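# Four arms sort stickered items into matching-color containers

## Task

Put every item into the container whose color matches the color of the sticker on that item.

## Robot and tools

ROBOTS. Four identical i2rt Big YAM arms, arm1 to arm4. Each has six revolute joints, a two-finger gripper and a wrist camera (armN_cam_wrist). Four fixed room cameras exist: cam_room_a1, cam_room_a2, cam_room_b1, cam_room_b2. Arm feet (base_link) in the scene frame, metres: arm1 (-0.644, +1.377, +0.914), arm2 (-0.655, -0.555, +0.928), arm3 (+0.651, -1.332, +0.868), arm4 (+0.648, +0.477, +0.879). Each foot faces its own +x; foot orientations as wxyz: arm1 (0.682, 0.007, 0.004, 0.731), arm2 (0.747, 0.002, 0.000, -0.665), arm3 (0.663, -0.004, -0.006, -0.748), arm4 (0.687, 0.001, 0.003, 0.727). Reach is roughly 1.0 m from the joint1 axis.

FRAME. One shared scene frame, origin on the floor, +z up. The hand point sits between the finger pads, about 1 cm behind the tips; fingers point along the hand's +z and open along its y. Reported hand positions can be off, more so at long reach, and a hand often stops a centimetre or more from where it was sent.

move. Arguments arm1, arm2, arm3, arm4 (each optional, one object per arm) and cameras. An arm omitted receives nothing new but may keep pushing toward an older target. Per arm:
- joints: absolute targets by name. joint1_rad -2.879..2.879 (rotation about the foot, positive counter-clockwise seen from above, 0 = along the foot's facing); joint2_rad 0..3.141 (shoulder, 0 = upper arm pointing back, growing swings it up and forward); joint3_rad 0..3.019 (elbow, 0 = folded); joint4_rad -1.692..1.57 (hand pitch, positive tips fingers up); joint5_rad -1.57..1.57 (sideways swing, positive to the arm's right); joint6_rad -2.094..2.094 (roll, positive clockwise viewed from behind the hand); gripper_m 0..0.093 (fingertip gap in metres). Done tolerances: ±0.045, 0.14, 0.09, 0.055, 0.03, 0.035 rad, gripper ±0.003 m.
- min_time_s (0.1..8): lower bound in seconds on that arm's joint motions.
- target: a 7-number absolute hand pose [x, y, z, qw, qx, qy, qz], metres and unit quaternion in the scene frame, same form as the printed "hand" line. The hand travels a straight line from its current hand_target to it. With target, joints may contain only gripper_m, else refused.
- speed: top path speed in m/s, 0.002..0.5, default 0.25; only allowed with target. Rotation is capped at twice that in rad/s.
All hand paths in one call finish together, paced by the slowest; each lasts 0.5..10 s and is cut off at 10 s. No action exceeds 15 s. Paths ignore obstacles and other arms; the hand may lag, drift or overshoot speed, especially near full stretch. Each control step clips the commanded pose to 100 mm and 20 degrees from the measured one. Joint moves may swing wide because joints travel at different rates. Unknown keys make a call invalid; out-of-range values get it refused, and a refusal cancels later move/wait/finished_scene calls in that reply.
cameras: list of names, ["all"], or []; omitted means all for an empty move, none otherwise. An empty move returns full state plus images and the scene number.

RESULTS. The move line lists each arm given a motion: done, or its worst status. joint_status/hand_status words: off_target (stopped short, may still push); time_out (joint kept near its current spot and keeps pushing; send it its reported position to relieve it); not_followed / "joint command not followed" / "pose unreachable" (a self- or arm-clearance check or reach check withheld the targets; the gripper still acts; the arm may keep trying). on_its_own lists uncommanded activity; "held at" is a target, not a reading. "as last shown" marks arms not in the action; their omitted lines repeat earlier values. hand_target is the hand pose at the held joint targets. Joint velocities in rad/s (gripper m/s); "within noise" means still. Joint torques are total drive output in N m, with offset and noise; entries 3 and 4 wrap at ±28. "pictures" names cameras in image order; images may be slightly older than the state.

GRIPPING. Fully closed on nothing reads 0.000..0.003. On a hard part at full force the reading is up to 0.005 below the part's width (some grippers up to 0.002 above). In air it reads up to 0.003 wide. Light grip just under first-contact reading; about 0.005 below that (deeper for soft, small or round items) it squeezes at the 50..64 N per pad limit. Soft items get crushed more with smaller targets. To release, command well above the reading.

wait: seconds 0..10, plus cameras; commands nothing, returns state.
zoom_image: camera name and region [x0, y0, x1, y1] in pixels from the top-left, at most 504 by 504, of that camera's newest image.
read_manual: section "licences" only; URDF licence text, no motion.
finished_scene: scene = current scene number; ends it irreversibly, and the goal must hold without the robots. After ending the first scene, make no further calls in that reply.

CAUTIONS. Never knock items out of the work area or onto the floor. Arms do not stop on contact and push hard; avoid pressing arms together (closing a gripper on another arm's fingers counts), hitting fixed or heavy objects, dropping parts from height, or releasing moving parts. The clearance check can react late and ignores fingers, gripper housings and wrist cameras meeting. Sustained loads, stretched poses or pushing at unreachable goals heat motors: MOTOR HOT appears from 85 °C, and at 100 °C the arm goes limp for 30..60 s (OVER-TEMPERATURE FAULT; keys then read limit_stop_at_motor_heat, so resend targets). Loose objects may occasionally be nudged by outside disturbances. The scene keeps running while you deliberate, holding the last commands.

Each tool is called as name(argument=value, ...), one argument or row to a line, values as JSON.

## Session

move(
  cameras=["all"],
)

Scene clock: 0.00 s.
Joint torques (N m): no reading
Motor temperatures (°C): arm1=[20 23 27 23 21 21 21] | arm2=[23 24 26 22 22 20 23] | arm3=[24 23 24 23 24 23 23] | arm4=[22 21 24 22 24 21 24]
Heat: arm1: hottest joint3_rad 27 °C; arm2: hottest joint3_rad 26 °C; arm3: hottest joint1_rad 24 °C; arm4: hottest joint3_rad 24 °C.
Joint velocities: within noise
arm1.joint_positions: joint1_rad=+0.263 joint2_rad=+0.618 joint3_rad=+1.332 joint4_rad=-1.526 joint5_rad=+0.156 joint6_rad=+0.460 gripper_m=+0.09396
arm1.joint_status: not commanded
arm1.hand: x=-0.6788 y=+1.5838 z=+1.3925 quat_wxyz=(-0.203, +0.587, -0.716, -0.320) (m; scene frame)
arm1.hand_target: x=-0.6782 y=+1.5828 z=+1.4055 quat_wxyz=(-0.208, +0.582, -0.712, -0.334) (m; scene frame)
arm1.hand_status: not commanded
arm2.joint_positions: joint1_rad=+0.198 joint2_rad=+0.629 joint3_rad=+1.395 joint4_rad=-1.573 joint5_rad=-0.167 joint6_rad=+0.724 gripper_m=+0.09396
arm2.joint_status: not commanded
arm2.hand: x=-0.5668 y=-0.7391 z=+1.4233 quat_wxyz=(-0.378, -0.757, -0.533, +0.021) (m; scene frame)
arm2.hand_target: x=-0.5674 y=-0.7376 z=+1.4323 quat_wxyz=(-0.388, -0.753, -0.531, +0.025) (m; scene frame)
arm2.hand_status: not commanded
arm3.joint_positions: joint1_rad=-0.202 joint2_rad=+0.637 joint3_rad=+1.395 joint4_rad=-1.253 joint5_rad=-0.141 joint6_rad=+0.009 gripper_m=+0.09396
arm3.joint_status: not commanded
arm3.hand: x=+0.5932 y=-1.5705 z=+1.4269 quat_wxyz=(-0.354, -0.674, -0.524, +0.381) (m; scene frame)
arm3.hand_target: x=+0.5940 y=-1.5678 z=+1.4382 quat_wxyz=(-0.361, -0.668, -0.521, +0.391) (m; scene frame)
arm3.hand_status: not commanded
arm4.joint_positions: joint1_rad=+0.128 joint2_rad=+0.641 joint3_rad=+1.438 joint4_rad=-1.415 joint5_rad=-0.180 joint6_rad=-0.624 gripper_m=+0.09396
arm4.joint_status: not commanded
arm4.hand: x=+0.5789 y=+0.6954 z=+1.4214 quat_wxyz=(-0.341, +0.837, -0.292, -0.314) (m; scene frame)
arm4.hand_target: x=+0.5794 y=+0.6929 z=+1.4323 quat_wxyz=(-0.351, +0.831, -0.289, -0.319) (m; scene frame)
arm4.hand_status: not commanded
pictures: arm1_cam_wrist, arm2_cam_wrist, arm3_cam_wrist, arm4_cam_wrist, cam_room_a1, cam_room_a2, cam_room_b1, cam_room_b2
Images, in order (width x height): arm1_cam_wrist 672x504, arm2_cam_wrist 672x504, arm3_cam_wrist 672x504, arm4_cam_wrist 672x504, cam_room_a1 672x504, cam_room_a2 672x504, cam_room_b1 672x504, cam_room_b2 672x504.

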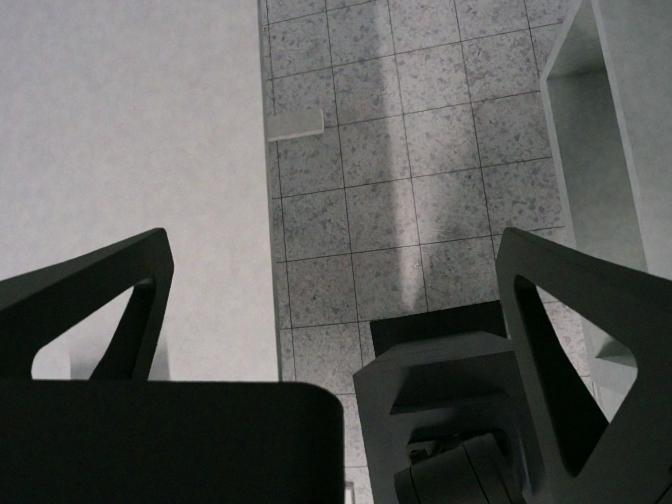

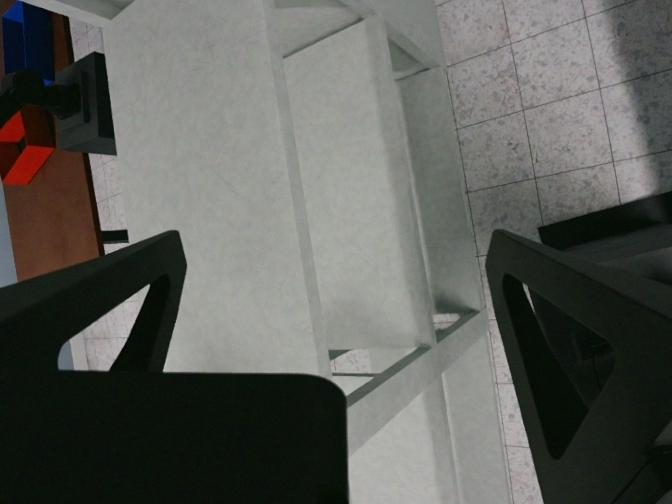

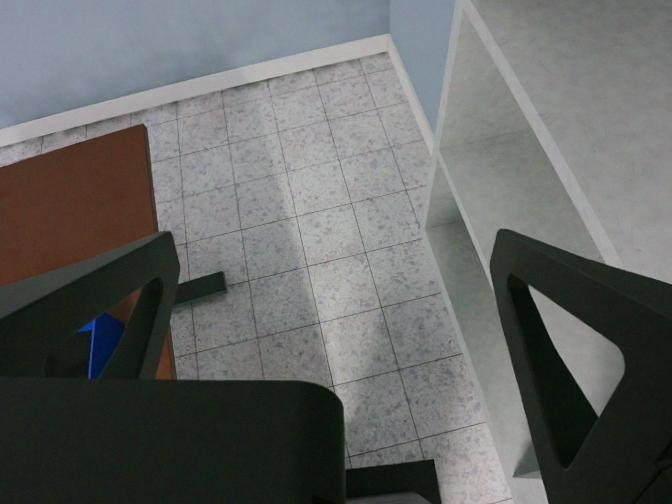

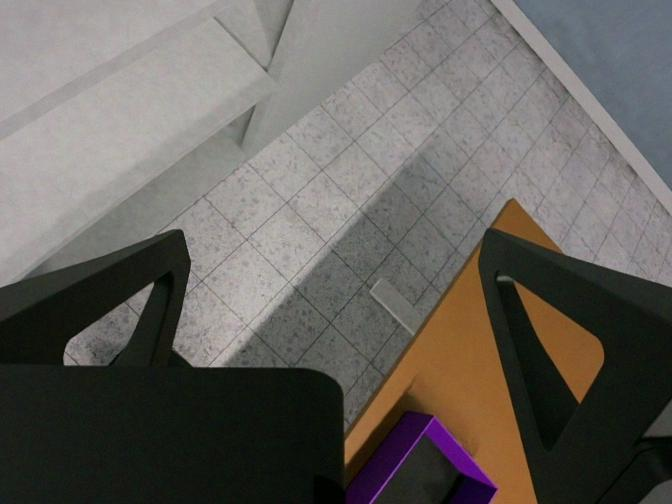

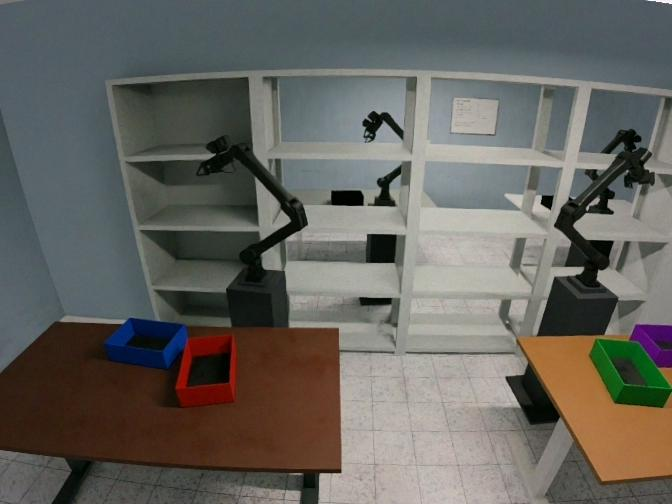

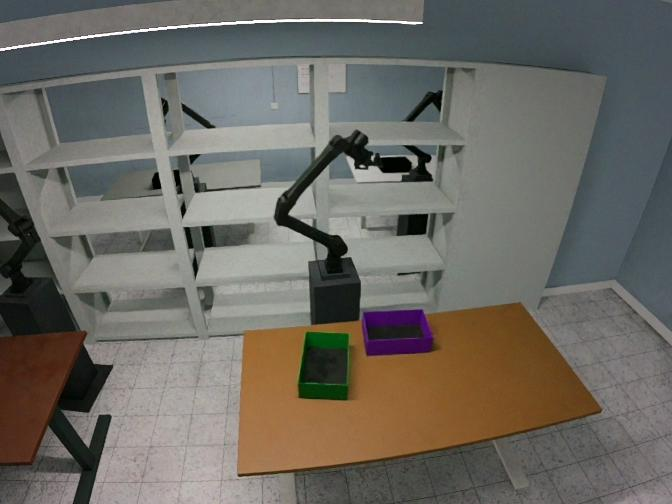

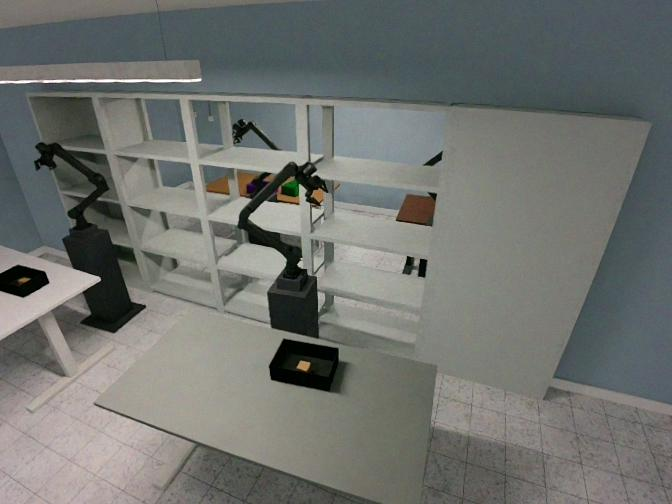

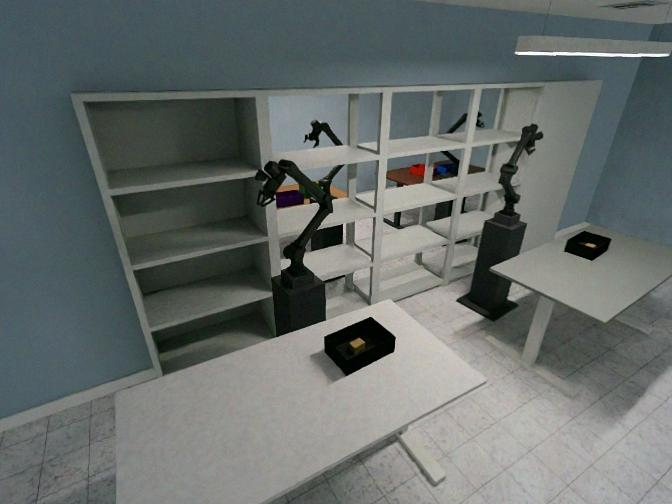

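move(
  arm1={"joints":{"joint1_rad":1.5,"joint2_rad":0.7,"joint3_rad":1.3,"joint4_rad":-1.6,"joint5_rad":0,"joint6_rad":0},"min_time_s":2.5},
  arm2={"joints":{"joint1_rad":-1.5,"joint2_rad":0.7,"joint3_rad":1.3,"joint4_rad":-1.6,"joint5_rad":0,"joint6_rad":0},"min_time_s":2.5},
  cameras=["arm1_cam_wrist","arm2_cam_wrist","cam_room_b1","cam_room_b2"],
)

zoom_image(
  camera="cam_room_b1",
  region=[260, 330, 350, 400],
)

zoom_image(
  camera="cam_room_b2",
  region=[315, 310, 405, 380],
)

zoom_image(
  camera="cam_room_b2",
  region=[555, 225, 625, 265],
)

zoom_image(
  camera="cam_room_b1",
  region=[0, 260, 60, 300],
)

Scene clock: 10.30 s.
Joint torques (N m): arm1=[-1.38 3.37 9.54 1.02 -0.03 -0.08] | arm2=[0.44 -0.03 8.83 1.35 0.11 -0.1] | arm3=[1.32 1.61 9.7 1.96 -0.04 -0.07] | arm4=[1.14 1.67 8.62 1.4 0 0.09]
Motor temperatures (°C): arm1=[20 23 28 23 21 21 21] | arm2=[23 24 27 22 22 20 23] | arm3=[24 23 24 23 24 23 23] | arm4=[22 21 26 22 24 21 24]
Heat: arm1: hottest joint3_rad 28 °C; arm2: hottest joint3_rad 27 °C; arm3: hottest joint1_rad 24 °C; arm4: hottest joint3_rad 26 °C.
move: arm1 done; arm2 done
Joint velocities: within noise
arm1.joint_positions: joint1_rad=+1.493 joint2_rad=+0.691 joint3_rad=+1.300 joint4_rad=-1.591 joint5_rad=+0.001 joint6_rad=+0.008 gripper_m=+0.09397
arm1.joint_status: all done
arm1.hand: x=-0.8612 y=+1.3788 z=+1.3540 quat_wxyz=(-0.002, +0.955, -0.008, -0.298) (m; scene frame)
arm1.hand_target: x=-0.8620 y=+1.3770 z=+1.3510 quat_wxyz=(-0.001, +0.957, -0.001, -0.289) (m; scene frame)
arm1.hand_status: not commanded
arm2.joint_positions: joint1_rad=-1.496 joint2_rad=+0.691 joint3_rad=+1.313 joint4_rad=-1.586 joint5_rad=-0.003 joint6_rad=+0.015 gripper_m=+0.09397
arm2.joint_status: all done
arm2.hand: x=-0.8768 y=-0.5997 z=+1.3706 quat_wxyz=(-0.031, -0.951, -0.085, +0.296) (m; scene frame)
arm2.hand_target: x=-0.8773 y=-0.5983 z=+1.3610 quat_wxyz=(-0.025, -0.956, -0.090, +0.279) (m; scene frame)
arm2.hand_status: not commanded
arm3, arm4: as last shown
pictures: arm1_cam_wrist, arm2_cam_wrist, cam_room_b1, cam_room_b2
Images, in order (width x height): arm1_cam_wrist 672x504, arm2_cam_wrist 672x504, cam_room_b1 672x504, cam_room_b2 672x504.

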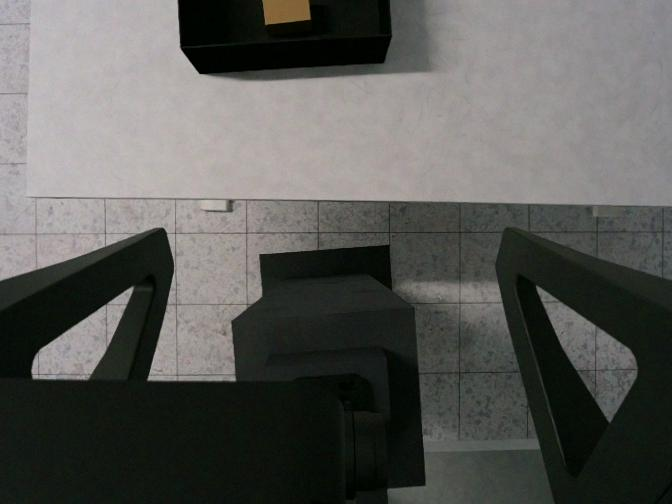

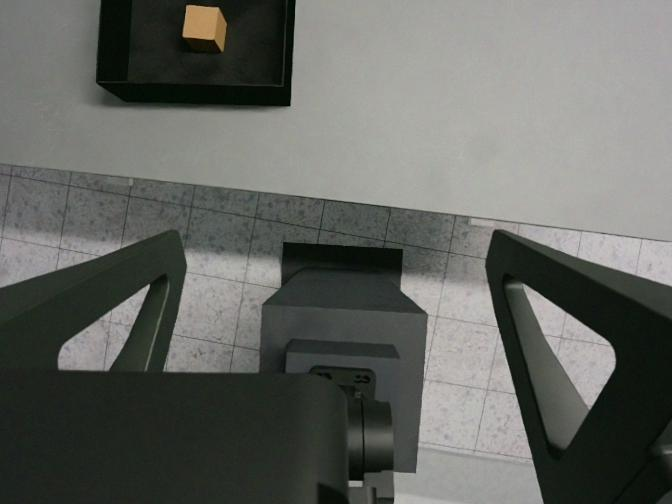

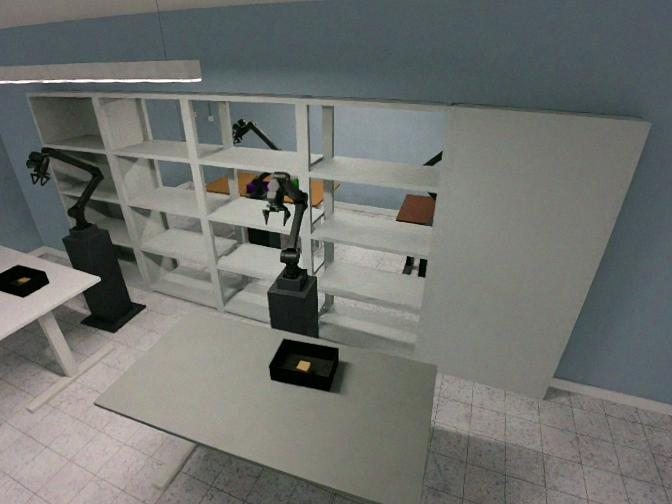

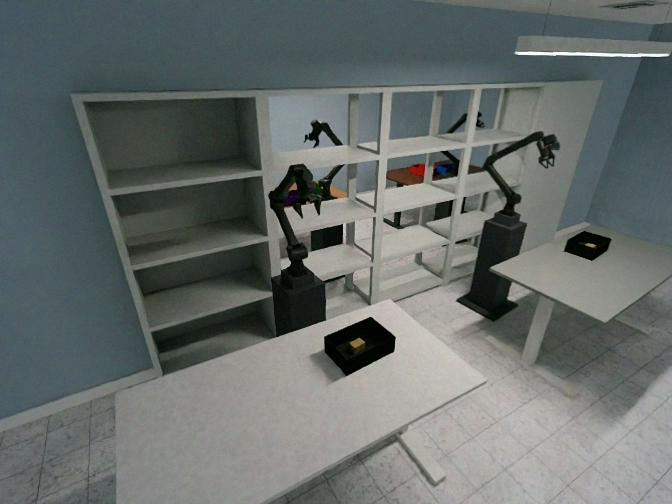

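Scaled by 5.600.

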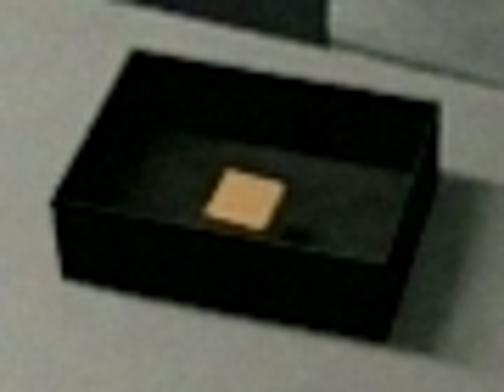

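Scaled by 5.600.

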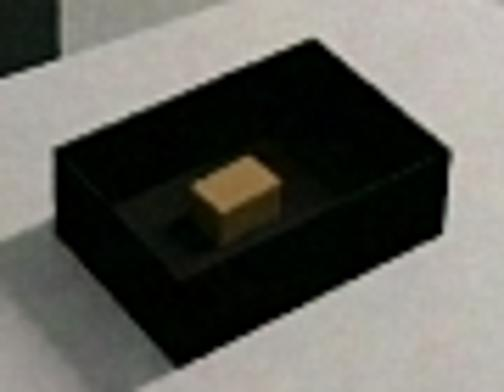

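Scaled by 7.200.

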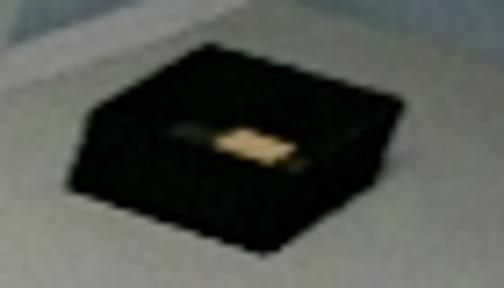

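Scaled by 8.400.

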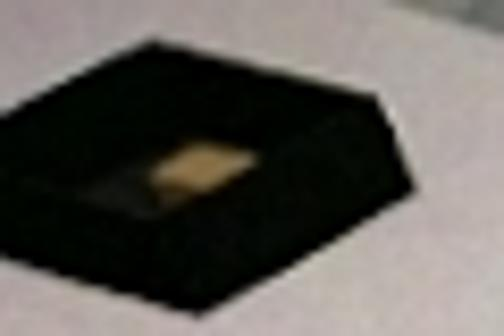

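move(
  arm1={"target":[-1.215,1.304,0.94,-0.0135,-0.9646,-0.0505,0.2585]},
  arm2={"target":[-1.175,-0.872,0.94,-0.0203,-0.9629,-0.0758,0.2580]},
  arm3={"joints":{"joint1_rad":-1.99,"joint2_rad":0.353,"joint3_rad":0.341,"joint4_rad":0.012,"joint5_rad":0,"joint6_rad":0},"min_time_s":3},
  arm4={"joints":{"joint1_rad":0.884,"joint2_rad":0.353,"joint3_rad":0.341,"joint4_rad":0.012,"joint5_rad":0,"joint6_rad":0},"min_time_s":3},
  cameras=["arm1_cam_wrist","arm2_cam_wrist"],
)

Scene clock: 29.60 s.
Joint torques (N m): arm1=[-1.03 -12.28 12.9 1.65 -0.03 -0.01] | arm2=[1.38 -17.2 12.77 2.15 0.37 0.21] | arm3=[0.73 0.26 10.07 2.61 0.04 -0.12] | arm4=[0.91 -0.32 10.15 2.24 0.2 0.15]
Motor temperatures (°C): arm1=[20 23 30 23 21 21 21] | arm2=[23 24 29 22 22 20 23] | arm3=[24 23 26 23 24 23 23] | arm4=[22 21 28 22 24 21 24]
Heat: arm1: hottest joint3_rad 30 °C; arm2: hottest joint3_rad 29 °C; arm3: hottest joint3_rad 26 °C; arm4: hottest joint3_rad 28 °C.
move: arm1 off_target; arm2 off_target; arm3 done; arm4 done
Joint velocities: within noise
arm1.joint_positions: joint1_rad=+1.622 joint2_rad=+1.778 joint3_rad=+1.011 joint4_rad=-0.357 joint5_rad=+0.011 joint6_rad=+0.033 gripper_m=+0.09397
arm1.joint_status: not commanded
arm1.hand: x=-1.1885 y=+1.3141 z=+0.9208 quat_wxyz=(+0.010, +0.973, +0.041, -0.229) (m; scene frame)
arm1.hand_target: x=-1.2134 y=+1.3042 z=+0.9411 quat_wxyz=(+0.013, +0.965, +0.050, -0.259) (m; scene frame)
arm1.hand_status: off_target (0.034 m and 3.7 deg from the pose sent, 0.550 m and 8.4 deg at the start)
arm2.joint_positions: joint1_rad=-1.086 joint2_rad=+1.853 joint3_rad=+1.135 joint4_rad=-0.416 joint5_rad=+0.215 joint6_rad=+0.385 gripper_m=+0.09397
arm2.joint_status: not commanded
arm2.hand: x=-1.1572 y=-0.8547 z=+0.9290 quat_wxyz=(-0.008, -0.968, -0.082, +0.238) (m; scene frame)
arm2.hand_target: x=-1.1740 y=-0.8714 z=+0.9407 quat_wxyz=(-0.021, -0.963, -0.076, +0.258) (m; scene frame)
arm2.hand_status: off_target (0.027 m and 2.8 deg from the pose sent, 0.590 m and 4.9 deg at the start)
arm3.joint_positions: joint1_rad=-1.982 joint2_rad=+0.362 joint3_rad=+0.344 joint4_rad=-0.006 joint5_rad=-0.001 joint6_rad=+0.008 gripper_m=+0.09397
arm3.joint_status: all done
arm3.hand: x=+0.3735 y=-1.1640 z=+1.1800 quat_wxyz=(+0.176, -0.692, +0.195, +0.673) (m; scene frame)
arm3.hand_target: x=+0.3764 y=-1.1622 z=+1.1852 quat_wxyz=(+0.184, -0.683, +0.193, +0.680) (m; scene frame)
arm3.hand_status: not commanded
arm4.joint_positions: joint1_rad=+0.879 joint2_rad=+0.365 joint3_rad=+0.336 joint4_rad=-0.009 joint5_rad=-0.004 joint6_rad=-0.014 gripper_m=+0.09396
arm4.joint_status: all done
arm4.hand: x=+0.3899 y=+0.6694 z=+1.1884 quat_wxyz=(-0.218, +0.685, -0.221, -0.659) (m; scene frame)
arm4.hand_target: x=+0.3912 y=+0.6675 z=+1.2003 quat_wxyz=(-0.218, +0.671, -0.221, -0.673) (m; scene frame)
arm4.hand_status: not commanded
pictures: arm1_cam_wrist, arm2_cam_wrist
Images, in order (width x height): arm1_cam_wrist 672x504, arm2_cam_wrist 672x504.

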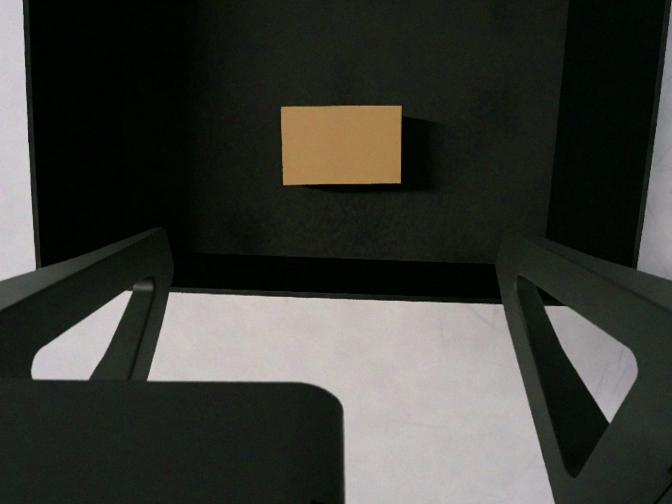

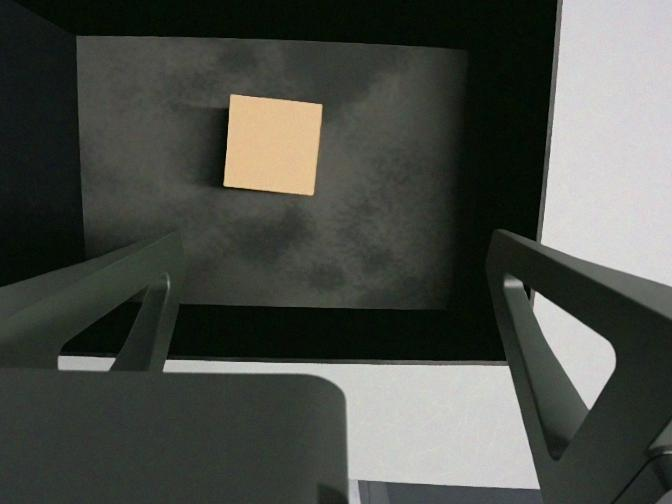

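move(
  arm1={"target":[-1.248,1.307,0.873,-0.0049,-0.9926,-0.0433,0.1131],"speed":0.2},
  arm2={"target":[-1.205,-0.911,0.865,-0.0071,-0.9840,-0.0404,0.1735],"speed":0.2},
  cameras=["arm1_cam_wrist","arm2_cam_wrist"],
)

Scene clock: 65.77 s.
Joint torques (N m): arm1=[-2.02 -15.21 12.83 0.42 -0.03 -0.02] | arm2=[1.49 -19.66 12.86 0.76 0.02 0.23] | arm3=[0.67 0.15 10.04 2.65 0.05 -0.13] | arm4=[1.08 -0.15 10.03 2.22 0.2 0.15]
Motor temperatures (°C): arm1=[20 24 31 23 21 21 21] | arm2=[23 25 33 22 22 20 23] | arm3=[24 23 28 23 24 23 23] | arm4=[22 21 32 22 24 21 24]
Heat: arm1: hottest joint3_rad 31 °C; arm2: hottest joint3_rad 33 °C; arm3: hottest joint3_rad 28 °C; arm4: hottest joint3_rad 32 °C.
move: arm1 off_target; arm2 off_target
Joint velocities: within noise
arm1.joint_positions: joint1_rad=+1.622 joint2_rad=+2.048 joint3_rad=+1.322 joint4_rad=-0.666 joint5_rad=+0.005 joint6_rad=+0.033 gripper_m=+0.09397
arm1.joint_status: not commanded
arm1.hand: x=-1.2266 y=+1.3086 z=+0.8612 quat_wxyz=(+0.003, +0.994, +0.043, -0.097) (m; scene frame)
arm1.hand_target: x=-1.2471 y=+1.3072 z=+0.8735 quat_wxyz=(+0.005, +0.993, +0.043, -0.113) (m; scene frame)
arm1.hand_status: off_target (0.025 m and 1.8 deg from the pose sent, 0.077 m and 13.5 deg at the start)
arm2.joint_positions: joint1_rad=-1.075 joint2_rad=+2.111 joint3_rad=+1.408 joint4_rad=-0.571 joint5_rad=+0.179 joint6_rad=+0.497 gripper_m=+0.09397
arm2.joint_status: not commanded
arm2.hand: x=-1.1951 y=-0.8965 z=+0.8651 quat_wxyz=(-0.001, -0.984, -0.044, +0.171) (m; scene frame)
arm2.hand_target: x=-1.2042 y=-0.9107 z=+0.8651 quat_wxyz=(-0.007, -0.984, -0.041, +0.174) (m; scene frame)
arm2.hand_status: off_target (0.018 m and 0.8 deg from the pose sent, 0.098 m and 9.0 deg at the start)
arm3, arm4: as last shown
pictures: arm1_cam_wrist, arm2_cam_wrist
Images, in order (width x height): arm1_cam_wrist 672x504, arm2_cam_wrist 672x504.

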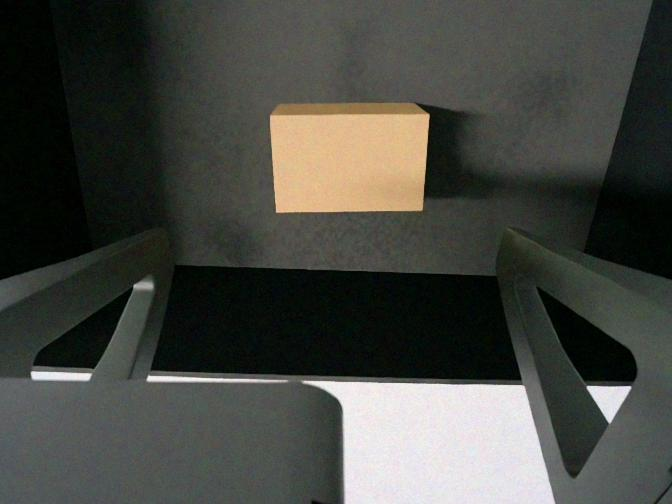

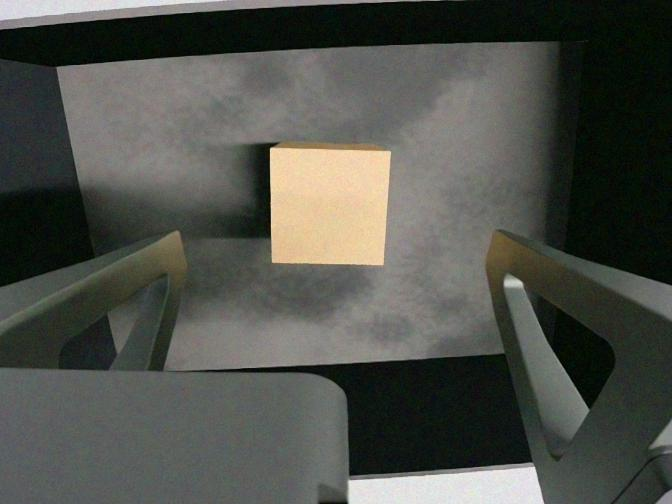

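move(
  arm1={"target":[-1.249,1.313,0.754,-0.0049,-0.9926,-0.0433,0.1131],"speed":0.12},
  arm2={"target":[-1.200,-0.911,0.745,-0.0071,-0.9840,-0.0404,0.1735],"speed":0.12},
  cameras=["arm1_cam_wrist","arm2_cam_wrist"],
)

Scene clock: 77.47 s.
Joint torques (N m): arm1=[-2.37 -16.21 10.4 1.26 -0.05 -0.02] | arm2=[1.55 -20.48 10.56 1.91 0.09 0.21] | arm3=[0.56 0.03 10.03 2.62 0.05 -0.13] | arm4=[1.32 -0.26 10.13 2.24 0.22 0.19]
Motor temperatures (°C): arm1=[20 24 33 23 21 21 21] | arm2=[23 26 33 22 22 20 23] | arm3=[24 23 29 23 24 23 23] | arm4=[22 21 33 22 24 21 24]
Heat: arm1: hottest joint3_rad 33 °C; arm2: hottest joint3_rad 33 °C; arm3: hottest joint3_rad 29 °C; arm4: hottest joint3_rad 33 °C.
move: arm1 off_target; arm2 off_target
Joint velocities: within noise
arm1.joint_positions: joint1_rad=+1.622 joint2_rad=+2.269 joint3_rad=+1.324 joint4_rad=-0.463 joint5_rad=+0.003 joint6_rad=+0.029 gripper_m=+0.09397
arm1.joint_status: not commanded
arm1.hand: x=-1.2235 y=+1.3095 z=+0.7456 quat_wxyz=(+0.003, +0.995, +0.045, -0.089) (m; scene frame)
arm1.hand_target: x=-1.2481 y=+1.3134 z=+0.7550 quat_wxyz=(+0.005, +0.993, +0.043, -0.113) (m; scene frame)
arm1.hand_status: off_target (0.027 m and 2.8 deg from the pose sent, 0.110 m and 1.8 deg at the start)
arm2.joint_positions: joint1_rad=-1.071 joint2_rad=+2.326 joint3_rad=+1.418 joint4_rad=-0.387 joint5_rad=+0.179 joint6_rad=+0.503 gripper_m=+0.09397
arm2.joint_status: not commanded
arm2.hand: x=-1.1888 y=-0.8951 z=+0.7486 quat_wxyz=(+0.004, -0.986, -0.044, +0.162) (m; scene frame)
arm2.hand_target: x=-1.1990 y=-0.9106 z=+0.7456 quat_wxyz=(-0.007, -0.984, -0.041, +0.173) (m; scene frame)
arm2.hand_status: off_target (0.020 m and 1.9 deg from the pose sent, 0.121 m and 0.8 deg at the start)
arm3, arm4: as last shown
pictures: arm1_cam_wrist, arm2_cam_wrist
Images, in order (width x height): arm1_cam_wrist 672x504, arm2_cam_wrist 672x504.

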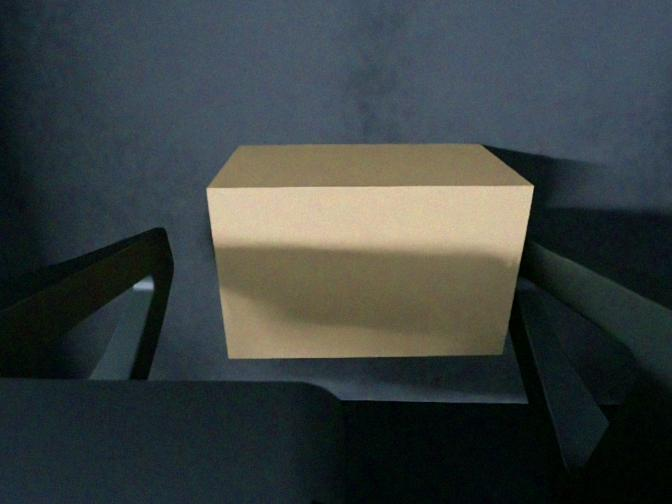

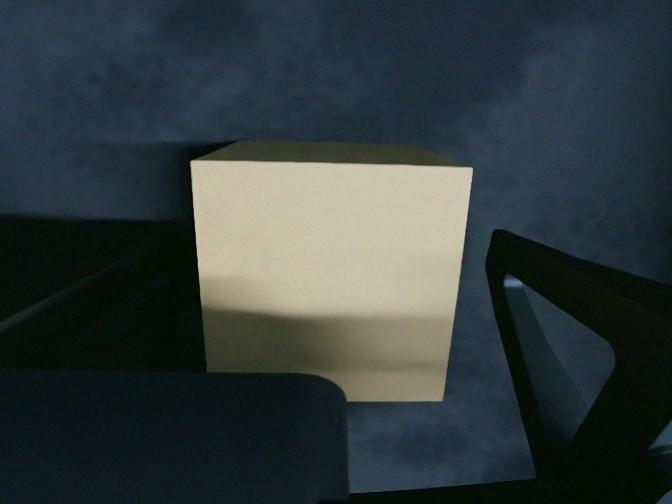

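move(
  arm1={"joints":{"gripper_m":0.062}},
  arm2={"joints":{"gripper_m":0.046}},
  cameras=["arm1_cam_wrist","arm2_cam_wrist"],
)

Scene clock: 82.33 s.
Joint torques (N m): arm1=[-3.02 -15.91 10.13 1.22 -0.05 -0.09] | arm2=[1.55 -20.54 10.55 1.91 0.12 0.2] | arm3=[0.62 -0.03 10.04 2.66 0.06 -0.13] | arm4=[1.55 0.09 10.17 2.1 0.24 0.17]
Motor temperatures (°C): arm1=[20 24 33 23 21 21 21] | arm2=[23 26 33 22 22 20 23] | arm3=[24 23 29 23 24 23 23] | arm4=[22 21 33 22 24 21 24]
Heat: arm1: hottest joint3_rad 33 °C; arm2: hottest joint3_rad 33 °C; arm3: hottest joint3_rad 29 °C; arm4: hottest joint3_rad 33 °C.
move: arm1 off_target; arm2 off_target
Joint velocities: within noise
arm1.joint_positions: joint1_rad=+1.621 joint2_rad=+2.269 joint3_rad=+1.324 joint4_rad=-0.463 joint5_rad=+0.002 joint6_rad=+0.028 gripper_m=+0.06913
arm1.joint_status: gripper_m off_target (ended at +0.06915, target +0.06200)
arm1.hand: x=-1.2237 y=+1.3097 z=+0.7457 quat_wxyz=(+0.003, +0.995, +0.045, -0.089) (m; scene frame)
arm1.hand_target: x=-1.2481 y=+1.3133 z=+0.7550 quat_wxyz=(+0.005, +0.993, +0.043, -0.113) (m; scene frame)
arm1.hand_status: not commanded
arm2.joint_positions: joint1_rad=-1.071 joint2_rad=+2.326 joint3_rad=+1.419 joint4_rad=-0.387 joint5_rad=+0.178 joint6_rad=+0.505 gripper_m=+0.05309
arm2.joint_status: gripper_m off_target (ended at +0.05312, target +0.04600)
arm2.hand: x=-1.1891 y=-0.8955 z=+0.7488 quat_wxyz=(+0.003, -0.986, -0.043, +0.162) (m; scene frame)
arm2.hand_target: x=-1.1992 y=-0.9106 z=+0.7456 quat_wxyz=(-0.007, -0.984, -0.040, +0.173) (m; scene frame)
arm2.hand_status: not commanded
arm3, arm4: as last shown
pictures: arm1_cam_wrist, arm2_cam_wrist
Images, in order (width x height): arm1_cam_wrist 672x504, arm2_cam_wrist 672x504.

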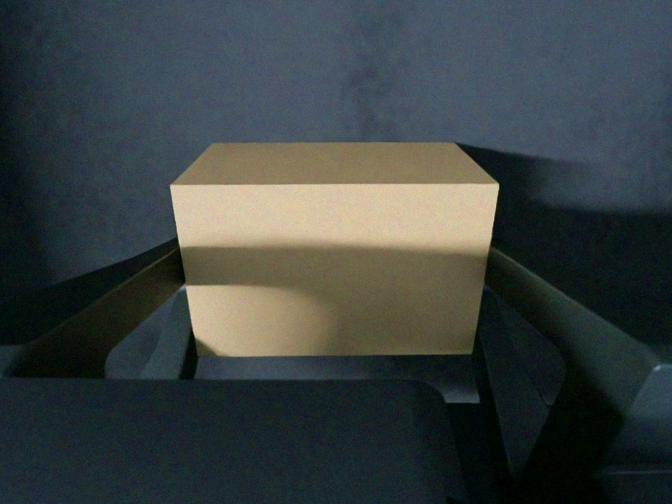

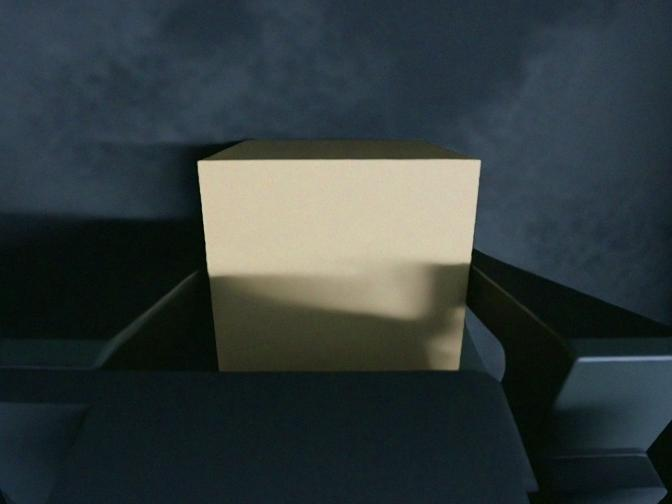

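move(
  arm1={"joints":{"joint2_rad":1.192,"joint3_rad":1.153,"joint4_rad":-1.231},"min_time_s":2.5},
  arm2={"joints":{"joint2_rad":1.121,"joint3_rad":1.036,"joint4_rad":-1.065},"min_time_s":2.5},
)

move(
  arm1={"joints":{"joint4_rad":0.25},"min_time_s":2},
  arm2={"joints":{"joint4_rad":0.4},"min_time_s":2},
  cameras=["cam_room_b1","cam_room_b2"],
)

Scene clock: 93.73 s.
Joint torques (N m): arm1=[-2.84 -5.66 11.36 0.53 0.01 -0.06] | arm2=[1.49 -8.82 10.5 1.1 0.11 0.2] | arm3=[0.73 0.09 10.02 2.67 0.04 -0.13] | arm4=[0.85 -0.44 10.13 2.22 0.23 0.17]
Motor temperatures (°C): arm1=[20 25 33 23 21 21 22] | arm2=[23 26 32 22 22 20 23] | arm3=[24 23 29 23 24 23 23] | arm4=[22 21 33 22 24 21 24]
Heat: arm1: hottest joint3_rad 33 °C; arm2: hottest joint3_rad 32 °C; arm3: hottest joint3_rad 29 °C; arm4: hottest joint3_rad 33 °C.
move: arm1 done; arm2 done
Joint velocities: within noise
arm1.joint_positions: joint1_rad=+1.621 joint2_rad=+1.193 joint3_rad=+1.150 joint4_rad=-1.222 joint5_rad=+0.002 joint6_rad=+0.028 gripper_m=+0.06912
arm1.joint_status: all done
arm1.hand: x=-1.0386 y=+1.3299 z=+1.1750 quat_wxyz=(+0.008, +0.986, +0.045, -0.160) (m; scene frame)
arm1.hand_target: x=-1.0375 y=+1.3342 z=+1.1758 quat_wxyz=(+0.007, +0.987, +0.043, -0.157) (m; scene frame)
arm1.hand_status: not commanded
arm2.joint_positions: joint1_rad=-1.071 joint2_rad=+1.119 joint3_rad=+1.047 joint4_rad=-1.053 joint5_rad=+0.178 joint6_rad=+0.505 gripper_m=+0.05308
arm2.joint_status: all done
arm2.hand: x=-1.0033 y=-0.7645 z=+1.1791 quat_wxyz=(-0.042, -0.971, -0.035, +0.232) (m; scene frame)
arm2.hand_target: x=-0.9970 y=-0.7650 z=+1.1715 quat_wxyz=(-0.039, -0.974, -0.035, +0.220) (m; scene frame)
arm2.hand_status: not commanded
arm3, arm4: as last shown
pictures: none

Scene clock: 96.13 s.
Joint torques (N m): arm1=[-2.43 -6.53 12.56 2.58 -0.09 -0.07] | arm2=[1.44 -9.64 11.36 3.37 -0.16 0.15] | arm3=[0.67 0.15 10.04 2.65 0.05 -0.12] | arm4=[1.03 -0.26 10.02 2.18 0.22 0.17]
Motor temperatures (°C): arm1=[20 25 33 23 21 21 22] | arm2=[23 26 32 22 22 20 23] | arm3=[24 23 29 23 24 23 23] | arm4=[22 21 34 22 24 21 24]
Heat: arm1: hottest joint3_rad 33 °C; arm2: hottest joint3_rad 32 °C; arm3: hottest joint3_rad 29 °C; arm4: hottest joint3_rad 34 °C.
move: arm1 done; arm2 done
Joint velocities: within noise
arm1.joint_positions: joint1_rad=+1.621 joint2_rad=+1.193 joint3_rad=+1.148 joint4_rad=+0.227 joint5_rad=+0.002 joint6_rad=+0.028 gripper_m=+0.06911
arm1.joint_status: all done
arm1.hand: x=-1.2023 y=+1.3091 z=+1.4577 quat_wxyz=(+0.055, +0.633, +0.029, -0.771) (m; scene frame)
arm1.hand_target: x=-1.2013 y=+1.3153 z=+1.4668 quat_wxyz=(+0.049, +0.622, +0.028, -0.781) (m; scene frame)
arm1.hand_status: not commanded
arm2.joint_positions: joint1_rad=-1.071 joint2_rad=+1.119 joint3_rad=+1.044 joint4_rad=+0.375 joint5_rad=+0.178 joint6_rad=+0.505 gripper_m=+0.05305
arm2.joint_status: all done
arm2.hand: x=-1.1088 y=-0.8399 z=+1.4714 quat_wxyz=(-0.381, -0.595, +0.037, +0.707) (m; scene frame)
arm2.hand_target: x=-1.1056 y=-0.8441 z=+1.4709 quat_wxyz=(-0.392, -0.590, +0.039, +0.705) (m; scene frame)
arm2.hand_status: not commanded
arm3, arm4: as last shown
pictures: cam_room_b1, cam_room_b2
Images, in order (width x height): cam_room_b1 672x504, cam_room_b2 672x504.

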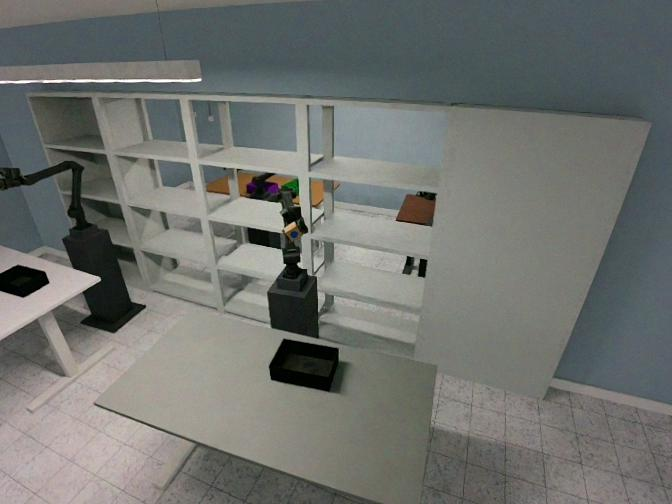

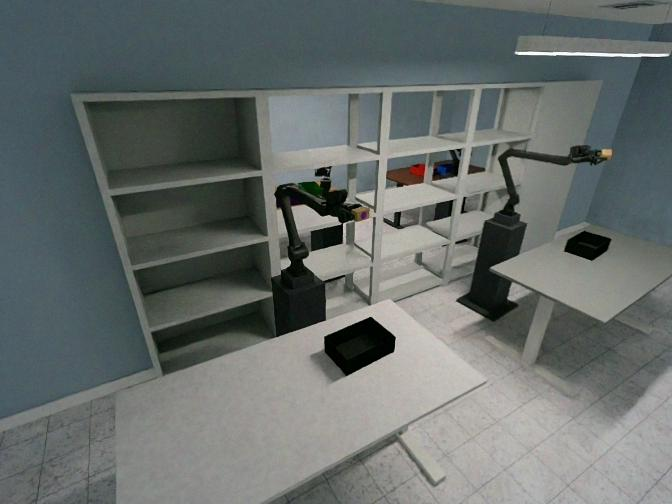

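zoom_image(
  camera="cam_room_b1",
  region=[265, 205, 325, 250],
)

zoom_image(
  camera="cam_room_b2",
  region=[330, 190, 390, 235],
)

zoom_image(
  camera="cam_room_b2",
  region=[565, 130, 625, 175],
)

Scaled by 8.400.

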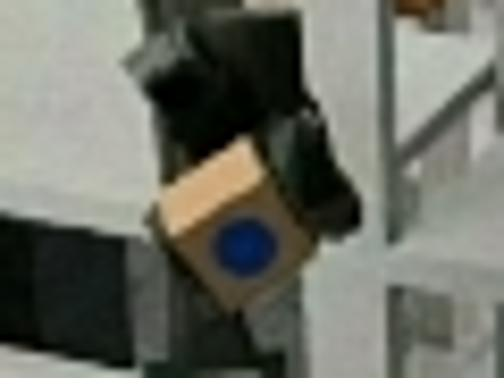

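Scaled by 8.400.

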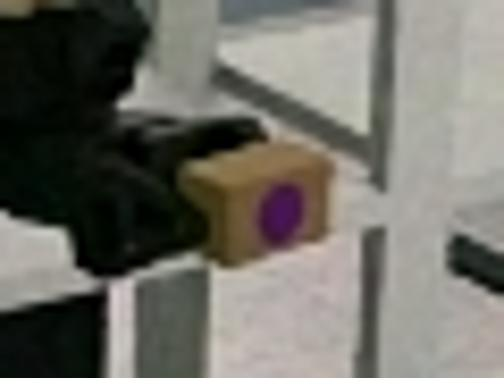

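Scaled by 8.400.

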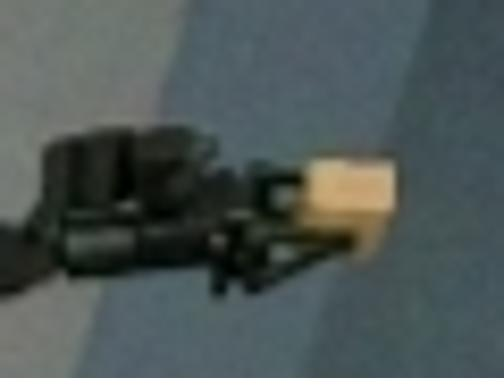

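move(
  arm1={"joints":{"joint4_rad":-1.2},"min_time_s":1.8},
  arm2={"joints":{"joint4_rad":-1.05},"min_time_s":1.8},
)

move(
  arm1={"joints":{"joint1_rad":-2.225,"joint2_rad":0.923,"joint3_rad":1.051,"joint4_rad":-1.398,"joint5_rad":0,"joint6_rad":0},"min_time_s":4},
  arm2={"joints":{"joint1_rad":0.923,"joint2_rad":0.824,"joint3_rad":0.932,"joint4_rad":-1.238,"joint5_rad":0,"joint6_rad":0},"min_time_s":4},
)

move(
  arm1={"target":[-0.36,1.19,1.11,0.1250,0.2857,0.9494,-0.0376]},
  arm2={"target":[-0.36,-0.728,1.11,0.1592,0.2586,0.9518,-0.0433]},
)

move(
  arm1={"target":[-0.15,1.05,1.112,0.1250,0.2857,0.9494,-0.0376]},
  arm2={"target":[-0.15,-0.85,1.112,0.1592,0.2586,0.9518,-0.0433]},
  cameras=["arm1_cam_wrist","arm2_cam_wrist","arm3_cam_wrist","arm4_cam_wrist"],
)

Scene clock: 123.47 s.
Joint torques (N m): arm1=[-2.43 -5.95 11.66 0.54 -0.05 -0.05] | arm2=[1.49 -8.88 10.76 1.13 0.11 0.19] | arm3=[0.73 0.09 10.07 2.63 0.05 -0.13] | arm4=[1.14 -0.73 10.09 2.13 0.21 0.18]
Motor temperatures (°C): arm1=[20 24 35 23 21 21 22] | arm2=[23 25 34 22 22 20 24] | arm3=[24 23 30 23 24 23 23] | arm4=[22 21 35 22 24 21 24]
Heat: arm1: hottest joint3_rad 35 °C; arm2: hottest joint3_rad 34 °C; arm3: hottest joint3_rad 30 °C; arm4: hottest joint3_rad 35 °C.
move: arm1 done; arm2 done
Joint velocities: within noise
arm1.joint_positions: joint1_rad=+1.621 joint2_rad=+1.193 joint3_rad=+1.147 joint4_rad=-1.191 joint5_rad=+0.002 joint6_rad=+0.028 gripper_m=+0.06911
arm1.joint_status: all done
arm1.hand: x=-1.0450 y=+1.3291 z=+1.1761 quat_wxyz=(+0.009, +0.984, +0.045, -0.173) (m; scene frame)
arm1.hand_target: x=-1.0447 y=+1.3334 z=+1.1782 quat_wxyz=(+0.008, +0.984, +0.043, -0.172) (m; scene frame)
arm1.hand_status: not commanded
arm2.joint_positions: joint1_rad=-1.070 joint2_rad=+1.119 joint3_rad=+1.044 joint4_rad=-1.038 joint5_rad=+0.178 joint6_rad=+0.505 gripper_m=+0.05309
arm2.joint_status: all done
arm2.hand: x=-1.0054 y=-0.7662 z=+1.1794 quat_wxyz=(-0.046, -0.970, -0.035, +0.237) (m; scene frame)
arm2.hand_target: x=-0.9997 y=-0.7670 z=+1.1730 quat_wxyz=(-0.043, -0.972, -0.034, +0.227) (m; scene frame)
arm2.hand_status: not commanded
arm3, arm4: as last shown
pictures: none

Scene clock: 127.93 s.
Joint torques (N m): arm1=[-2.02 -3.43 11.3 0.54 0.02 -0.09] | arm2=[0.97 -5.77 10.44 1.14 -0.12 -0.08] | arm3=[0.67 0.21 10.04 2.65 0.05 -0.12] | arm4=[1.2 -0.32 10.07 2.13 0.23 0.16]
Motor temperatures (°C): arm1=[20 24 35 23 21 21 22] | arm2=[23 25 33 22 22 20 24] | arm3=[24 23 30 23 24 23 23] | arm4=[22 21 35 22 24 21 24]
Heat: arm1: hottest joint3_rad 35 °C; arm2: hottest joint3_rad 33 °C; arm3: hottest joint3_rad 30 °C; arm4: hottest joint3_rad 35 °C.
move: arm1 done; arm2 done
Joint velocities: within noise
arm1.joint_positions: joint1_rad=-2.221 joint2_rad=+0.936 joint3_rad=+1.050 joint4_rad=-1.389 joint5_rad=+0.001 joint6_rad=+0.008 gripper_m=+0.06912
arm1.joint_status: all done
arm1.hand: x=-0.3860 y=+1.2093 z=+1.1914 quat_wxyz=(-0.133, -0.287, -0.948, +0.043) (m; scene frame)
arm1.hand_target: x=-0.3897 y=+1.2105 z=+1.1951 quat_wxyz=(-0.136, -0.285, -0.948, +0.044) (m; scene frame)
arm1.hand_status: not commanded
arm2.joint_positions: joint1_rad=+0.921 joint2_rad=+0.837 joint3_rad=+0.944 joint4_rad=-1.226 joint5_rad=+0.002 joint6_rad=+0.015 gripper_m=+0.05309
arm2.joint_status: all done
arm2.hand: x=-0.3919 y=-0.7127 z=+1.2032 quat_wxyz=(-0.217, -0.264, -0.938, +0.057) (m; scene frame)
arm2.hand_target: x=-0.3972 y=-0.7085 z=+1.1995 quat_wxyz=(-0.211, -0.256, -0.942, +0.056) (m; scene frame)
arm2.hand_status: not commanded
arm3, arm4: as last shown
pictures: none

Scene clock: 128.97 s.
Joint torques (N m): arm1=[-2.43 -4.13 11.93 1.31 -0.07 -0.06] | arm2=[1.44 -7.88 10.88 2.1 0.15 -0.02] | arm3=[0.67 0.15 10.04 2.62 0.05 -0.12] | arm4=[0.91 -0.26 10.19 2.18 0.21 0.16]
Motor temperatures (°C): arm1=[20 24 35 23 21 21 22] | arm2=[23 25 33 22 22 20 24] | arm3=[24 23 30 23 24 23 23] | arm4=[22 21 35 22 24 21 24]
Heat: arm1: hottest joint3_rad 35 °C; arm2: hottest joint3_rad 33 °C; arm3: hottest joint3_rad 30 °C; arm4: hottest joint3_rad 35 °C.
move: arm1 off_target; arm2 done
Joint velocities: within noise
arm1.joint_positions: joint1_rad=-2.221 joint2_rad=+1.055 joint3_rad=+0.896 joint4_rad=-1.171 joint5_rad=-0.005 joint6_rad=+0.005 gripper_m=+0.06912
arm1.joint_status: not commanded
arm1.hand: x=-0.3645 y=+1.1958 z=+1.1013 quat_wxyz=(-0.108, -0.286, -0.951, +0.033) (m; scene frame)
arm1.hand_target: x=-0.3602 y=+1.1901 z=+1.1101 quat_wxyz=(-0.125, -0.286, -0.949, +0.038) (m; scene frame)
arm1.hand_status: off_target (0.011 m and 2.0 deg from the pose sent, 0.088 m and 1.1 deg at the start)
arm2.joint_positions: joint1_rad=+0.922 joint2_rad=+1.040 joint3_rad=+0.840 joint4_rad=-1.062 joint5_rad=+0.002 joint6_rad=+0.015 gripper_m=+0.05309
arm2.joint_status: not commanded
arm2.hand: x=-0.3641 y=-0.7284 z=+1.1076 quat_wxyz=(-0.149, -0.267, -0.951, +0.039) (m; scene frame)
arm2.hand_target: x=-0.3600 y=-0.7280 z=+1.1101 quat_wxyz=(-0.159, -0.259, -0.952, +0.043) (m; scene frame)
arm2.hand_status: done (0.005 m and 1.6 deg from the pose sent, 0.100 m and 7.0 deg at the start)
arm3.joint_positions: joint1_rad=-1.982 joint2_rad=+0.362 joint3_rad=+0.344 joint4_rad=-0.006 joint5_rad=-0.001 joint6_rad=+0.008 gripper_m=+0.09397
arm3.joint_status: not commanded
arm3.hand: x=+0.3735 y=-1.1640 z=+1.1800 quat_wxyz=(+0.176, -0.692, +0.195, +0.673) (m; scene frame)
arm3.hand_target: x=+0.3764 y=-1.1622 z=+1.1852 quat_wxyz=(+0.184, -0.683, +0.193, +0.680) (m; scene frame)
arm3.hand_status: not commanded
arm4.joint_positions: joint1_rad=+0.879 joint2_rad=+0.365 joint3_rad=+0.336 joint4_rad=-0.009 joint5_rad=-0.004 joint6_rad=-0.014 gripper_m=+0.09396
arm4.joint_status: not commanded
arm4.hand: x=+0.3899 y=+0.6694 z=+1.1884 quat_wxyz=(-0.218, +0.685, -0.221, -0.659) (m; scene frame)
arm4.hand_target: x=+0.3912 y=+0.6675 z=+1.2003 quat_wxyz=(-0.218, +0.671, -0.221, -0.673) (m; scene frame)
arm4.hand_status: not commanded
pictures: none

Scene clock: 130.67 s.
Joint torques (N m): arm1=[-2.9 -13.45 16.36 0.35 -0.03 -0.03] | arm2=[1.49 -15.97 15.92 0.81 0.13 -0.03] | arm3=[0.67 0.03 10.02 2.62 0.06 -0.13] | arm4=[1.49 -0.26 10.09 2.37 0.2 0.2]
Motor temperatures (°C): arm1=[20 24 35 23 21 21 22] | arm2=[23 25 33 22 22 20 24] | arm3=[24 23 30 23 24 23 23] | arm4=[22 21 35 22 24 21 24]
Heat: arm1: hottest joint3_rad 35 °C; arm2: hottest joint3_rad 33 °C; arm3: hottest joint3_rad 30 °C; arm4: hottest joint3_rad 35 °C.
move: arm1 off_target; arm2 off_target
Joint velocities: within noise
arm1.joint_positions: joint1_rad=-2.221 joint2_rad=+1.709 joint3_rad=+1.514 joint4_rad=-1.151 joint5_rad=-0.005 joint6_rad=+0.005 gripper_m=+0.06912
arm1.joint_status: not commanded
arm1.hand: x=-0.1633 y=+1.0634 z=+1.0862 quat_wxyz=(-0.101, -0.287, -0.952, +0.030) (m; scene frame)
arm1.hand_target: x=-0.1514 y=+1.0507 z=+1.1122 quat_wxyz=(-0.125, -0.286, -0.949, +0.038) (m; scene frame)
arm1.hand_status: off_target (0.032 m and 2.9 deg from the pose sent, 0.260 m and 2.0 deg at the start)
arm2.joint_positions: joint1_rad=+0.922 joint2_rad=+1.661 joint3_rad=+1.401 joint4_rad=-1.011 joint5_rad=+0.002 joint6_rad=+0.015 gripper_m=+0.05309
arm2.joint_status: not commanded
arm2.hand: x=-0.1681 y=-0.8437 z=+1.0943 quat_wxyz=(-0.144, -0.268, -0.952, +0.037) (m; scene frame)
arm2.hand_target: x=-0.1510 y=-0.8494 z=+1.1121 quat_wxyz=(-0.160, -0.259, -0.952, +0.043) (m; scene frame)
arm2.hand_status: off_target (0.026 m and 2.1 deg from the pose sent, 0.246 m and 1.6 deg at the start)
arm3, arm4: as last shown
pictures: arm1_cam_wrist, arm2_cam_wrist, arm3_cam_wrist, arm4_cam_wrist
Images, in order (width x height): arm1_cam_wrist 672x504, arm2_cam_wrist 672x504, arm3_cam_wrist 672x504, arm4_cam_wrist 672x504.

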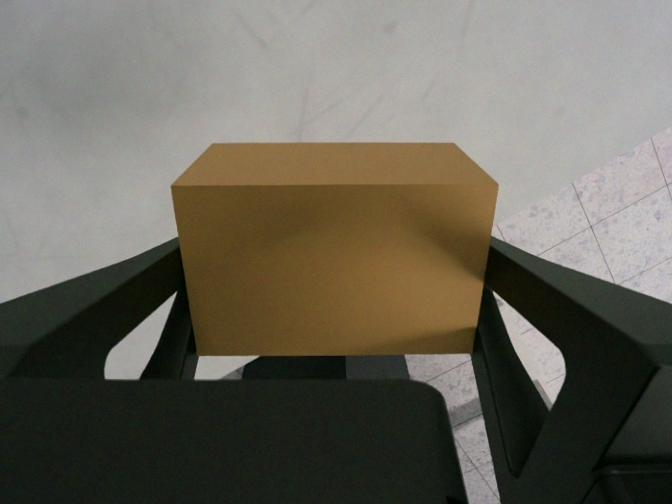

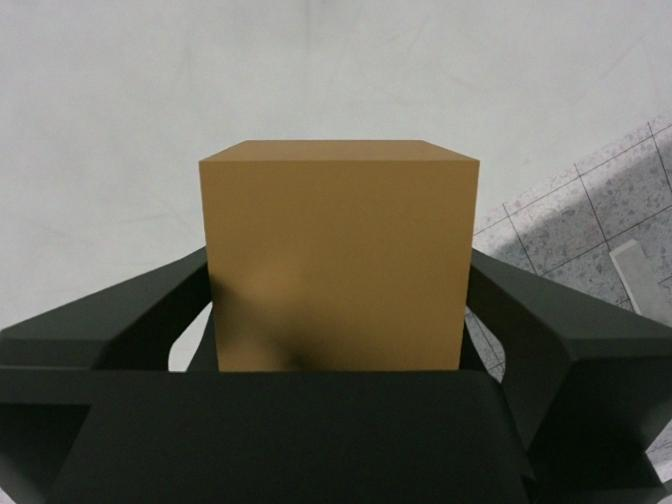

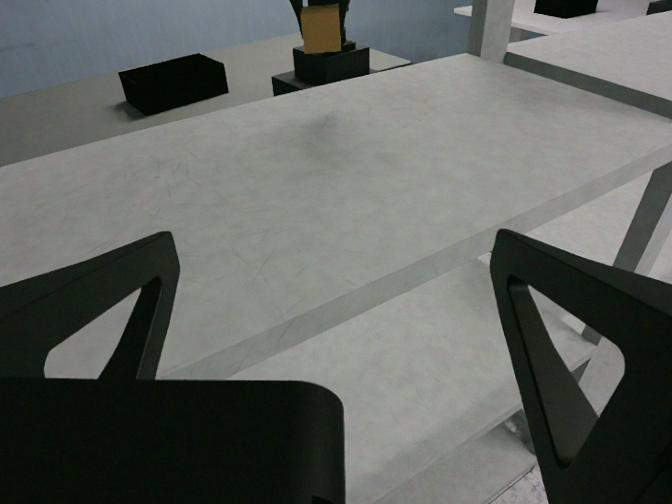

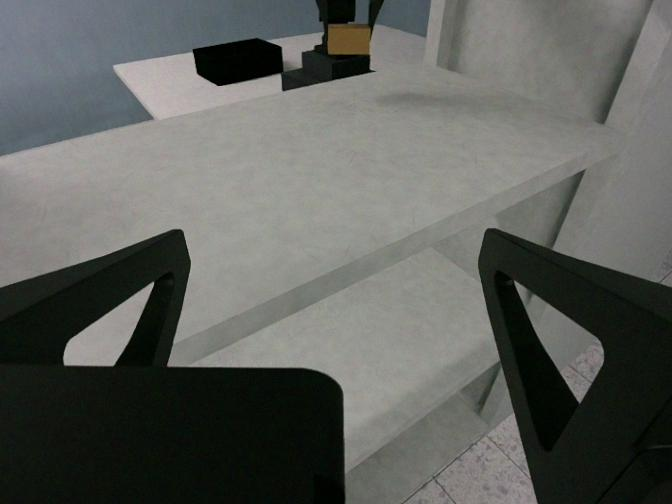

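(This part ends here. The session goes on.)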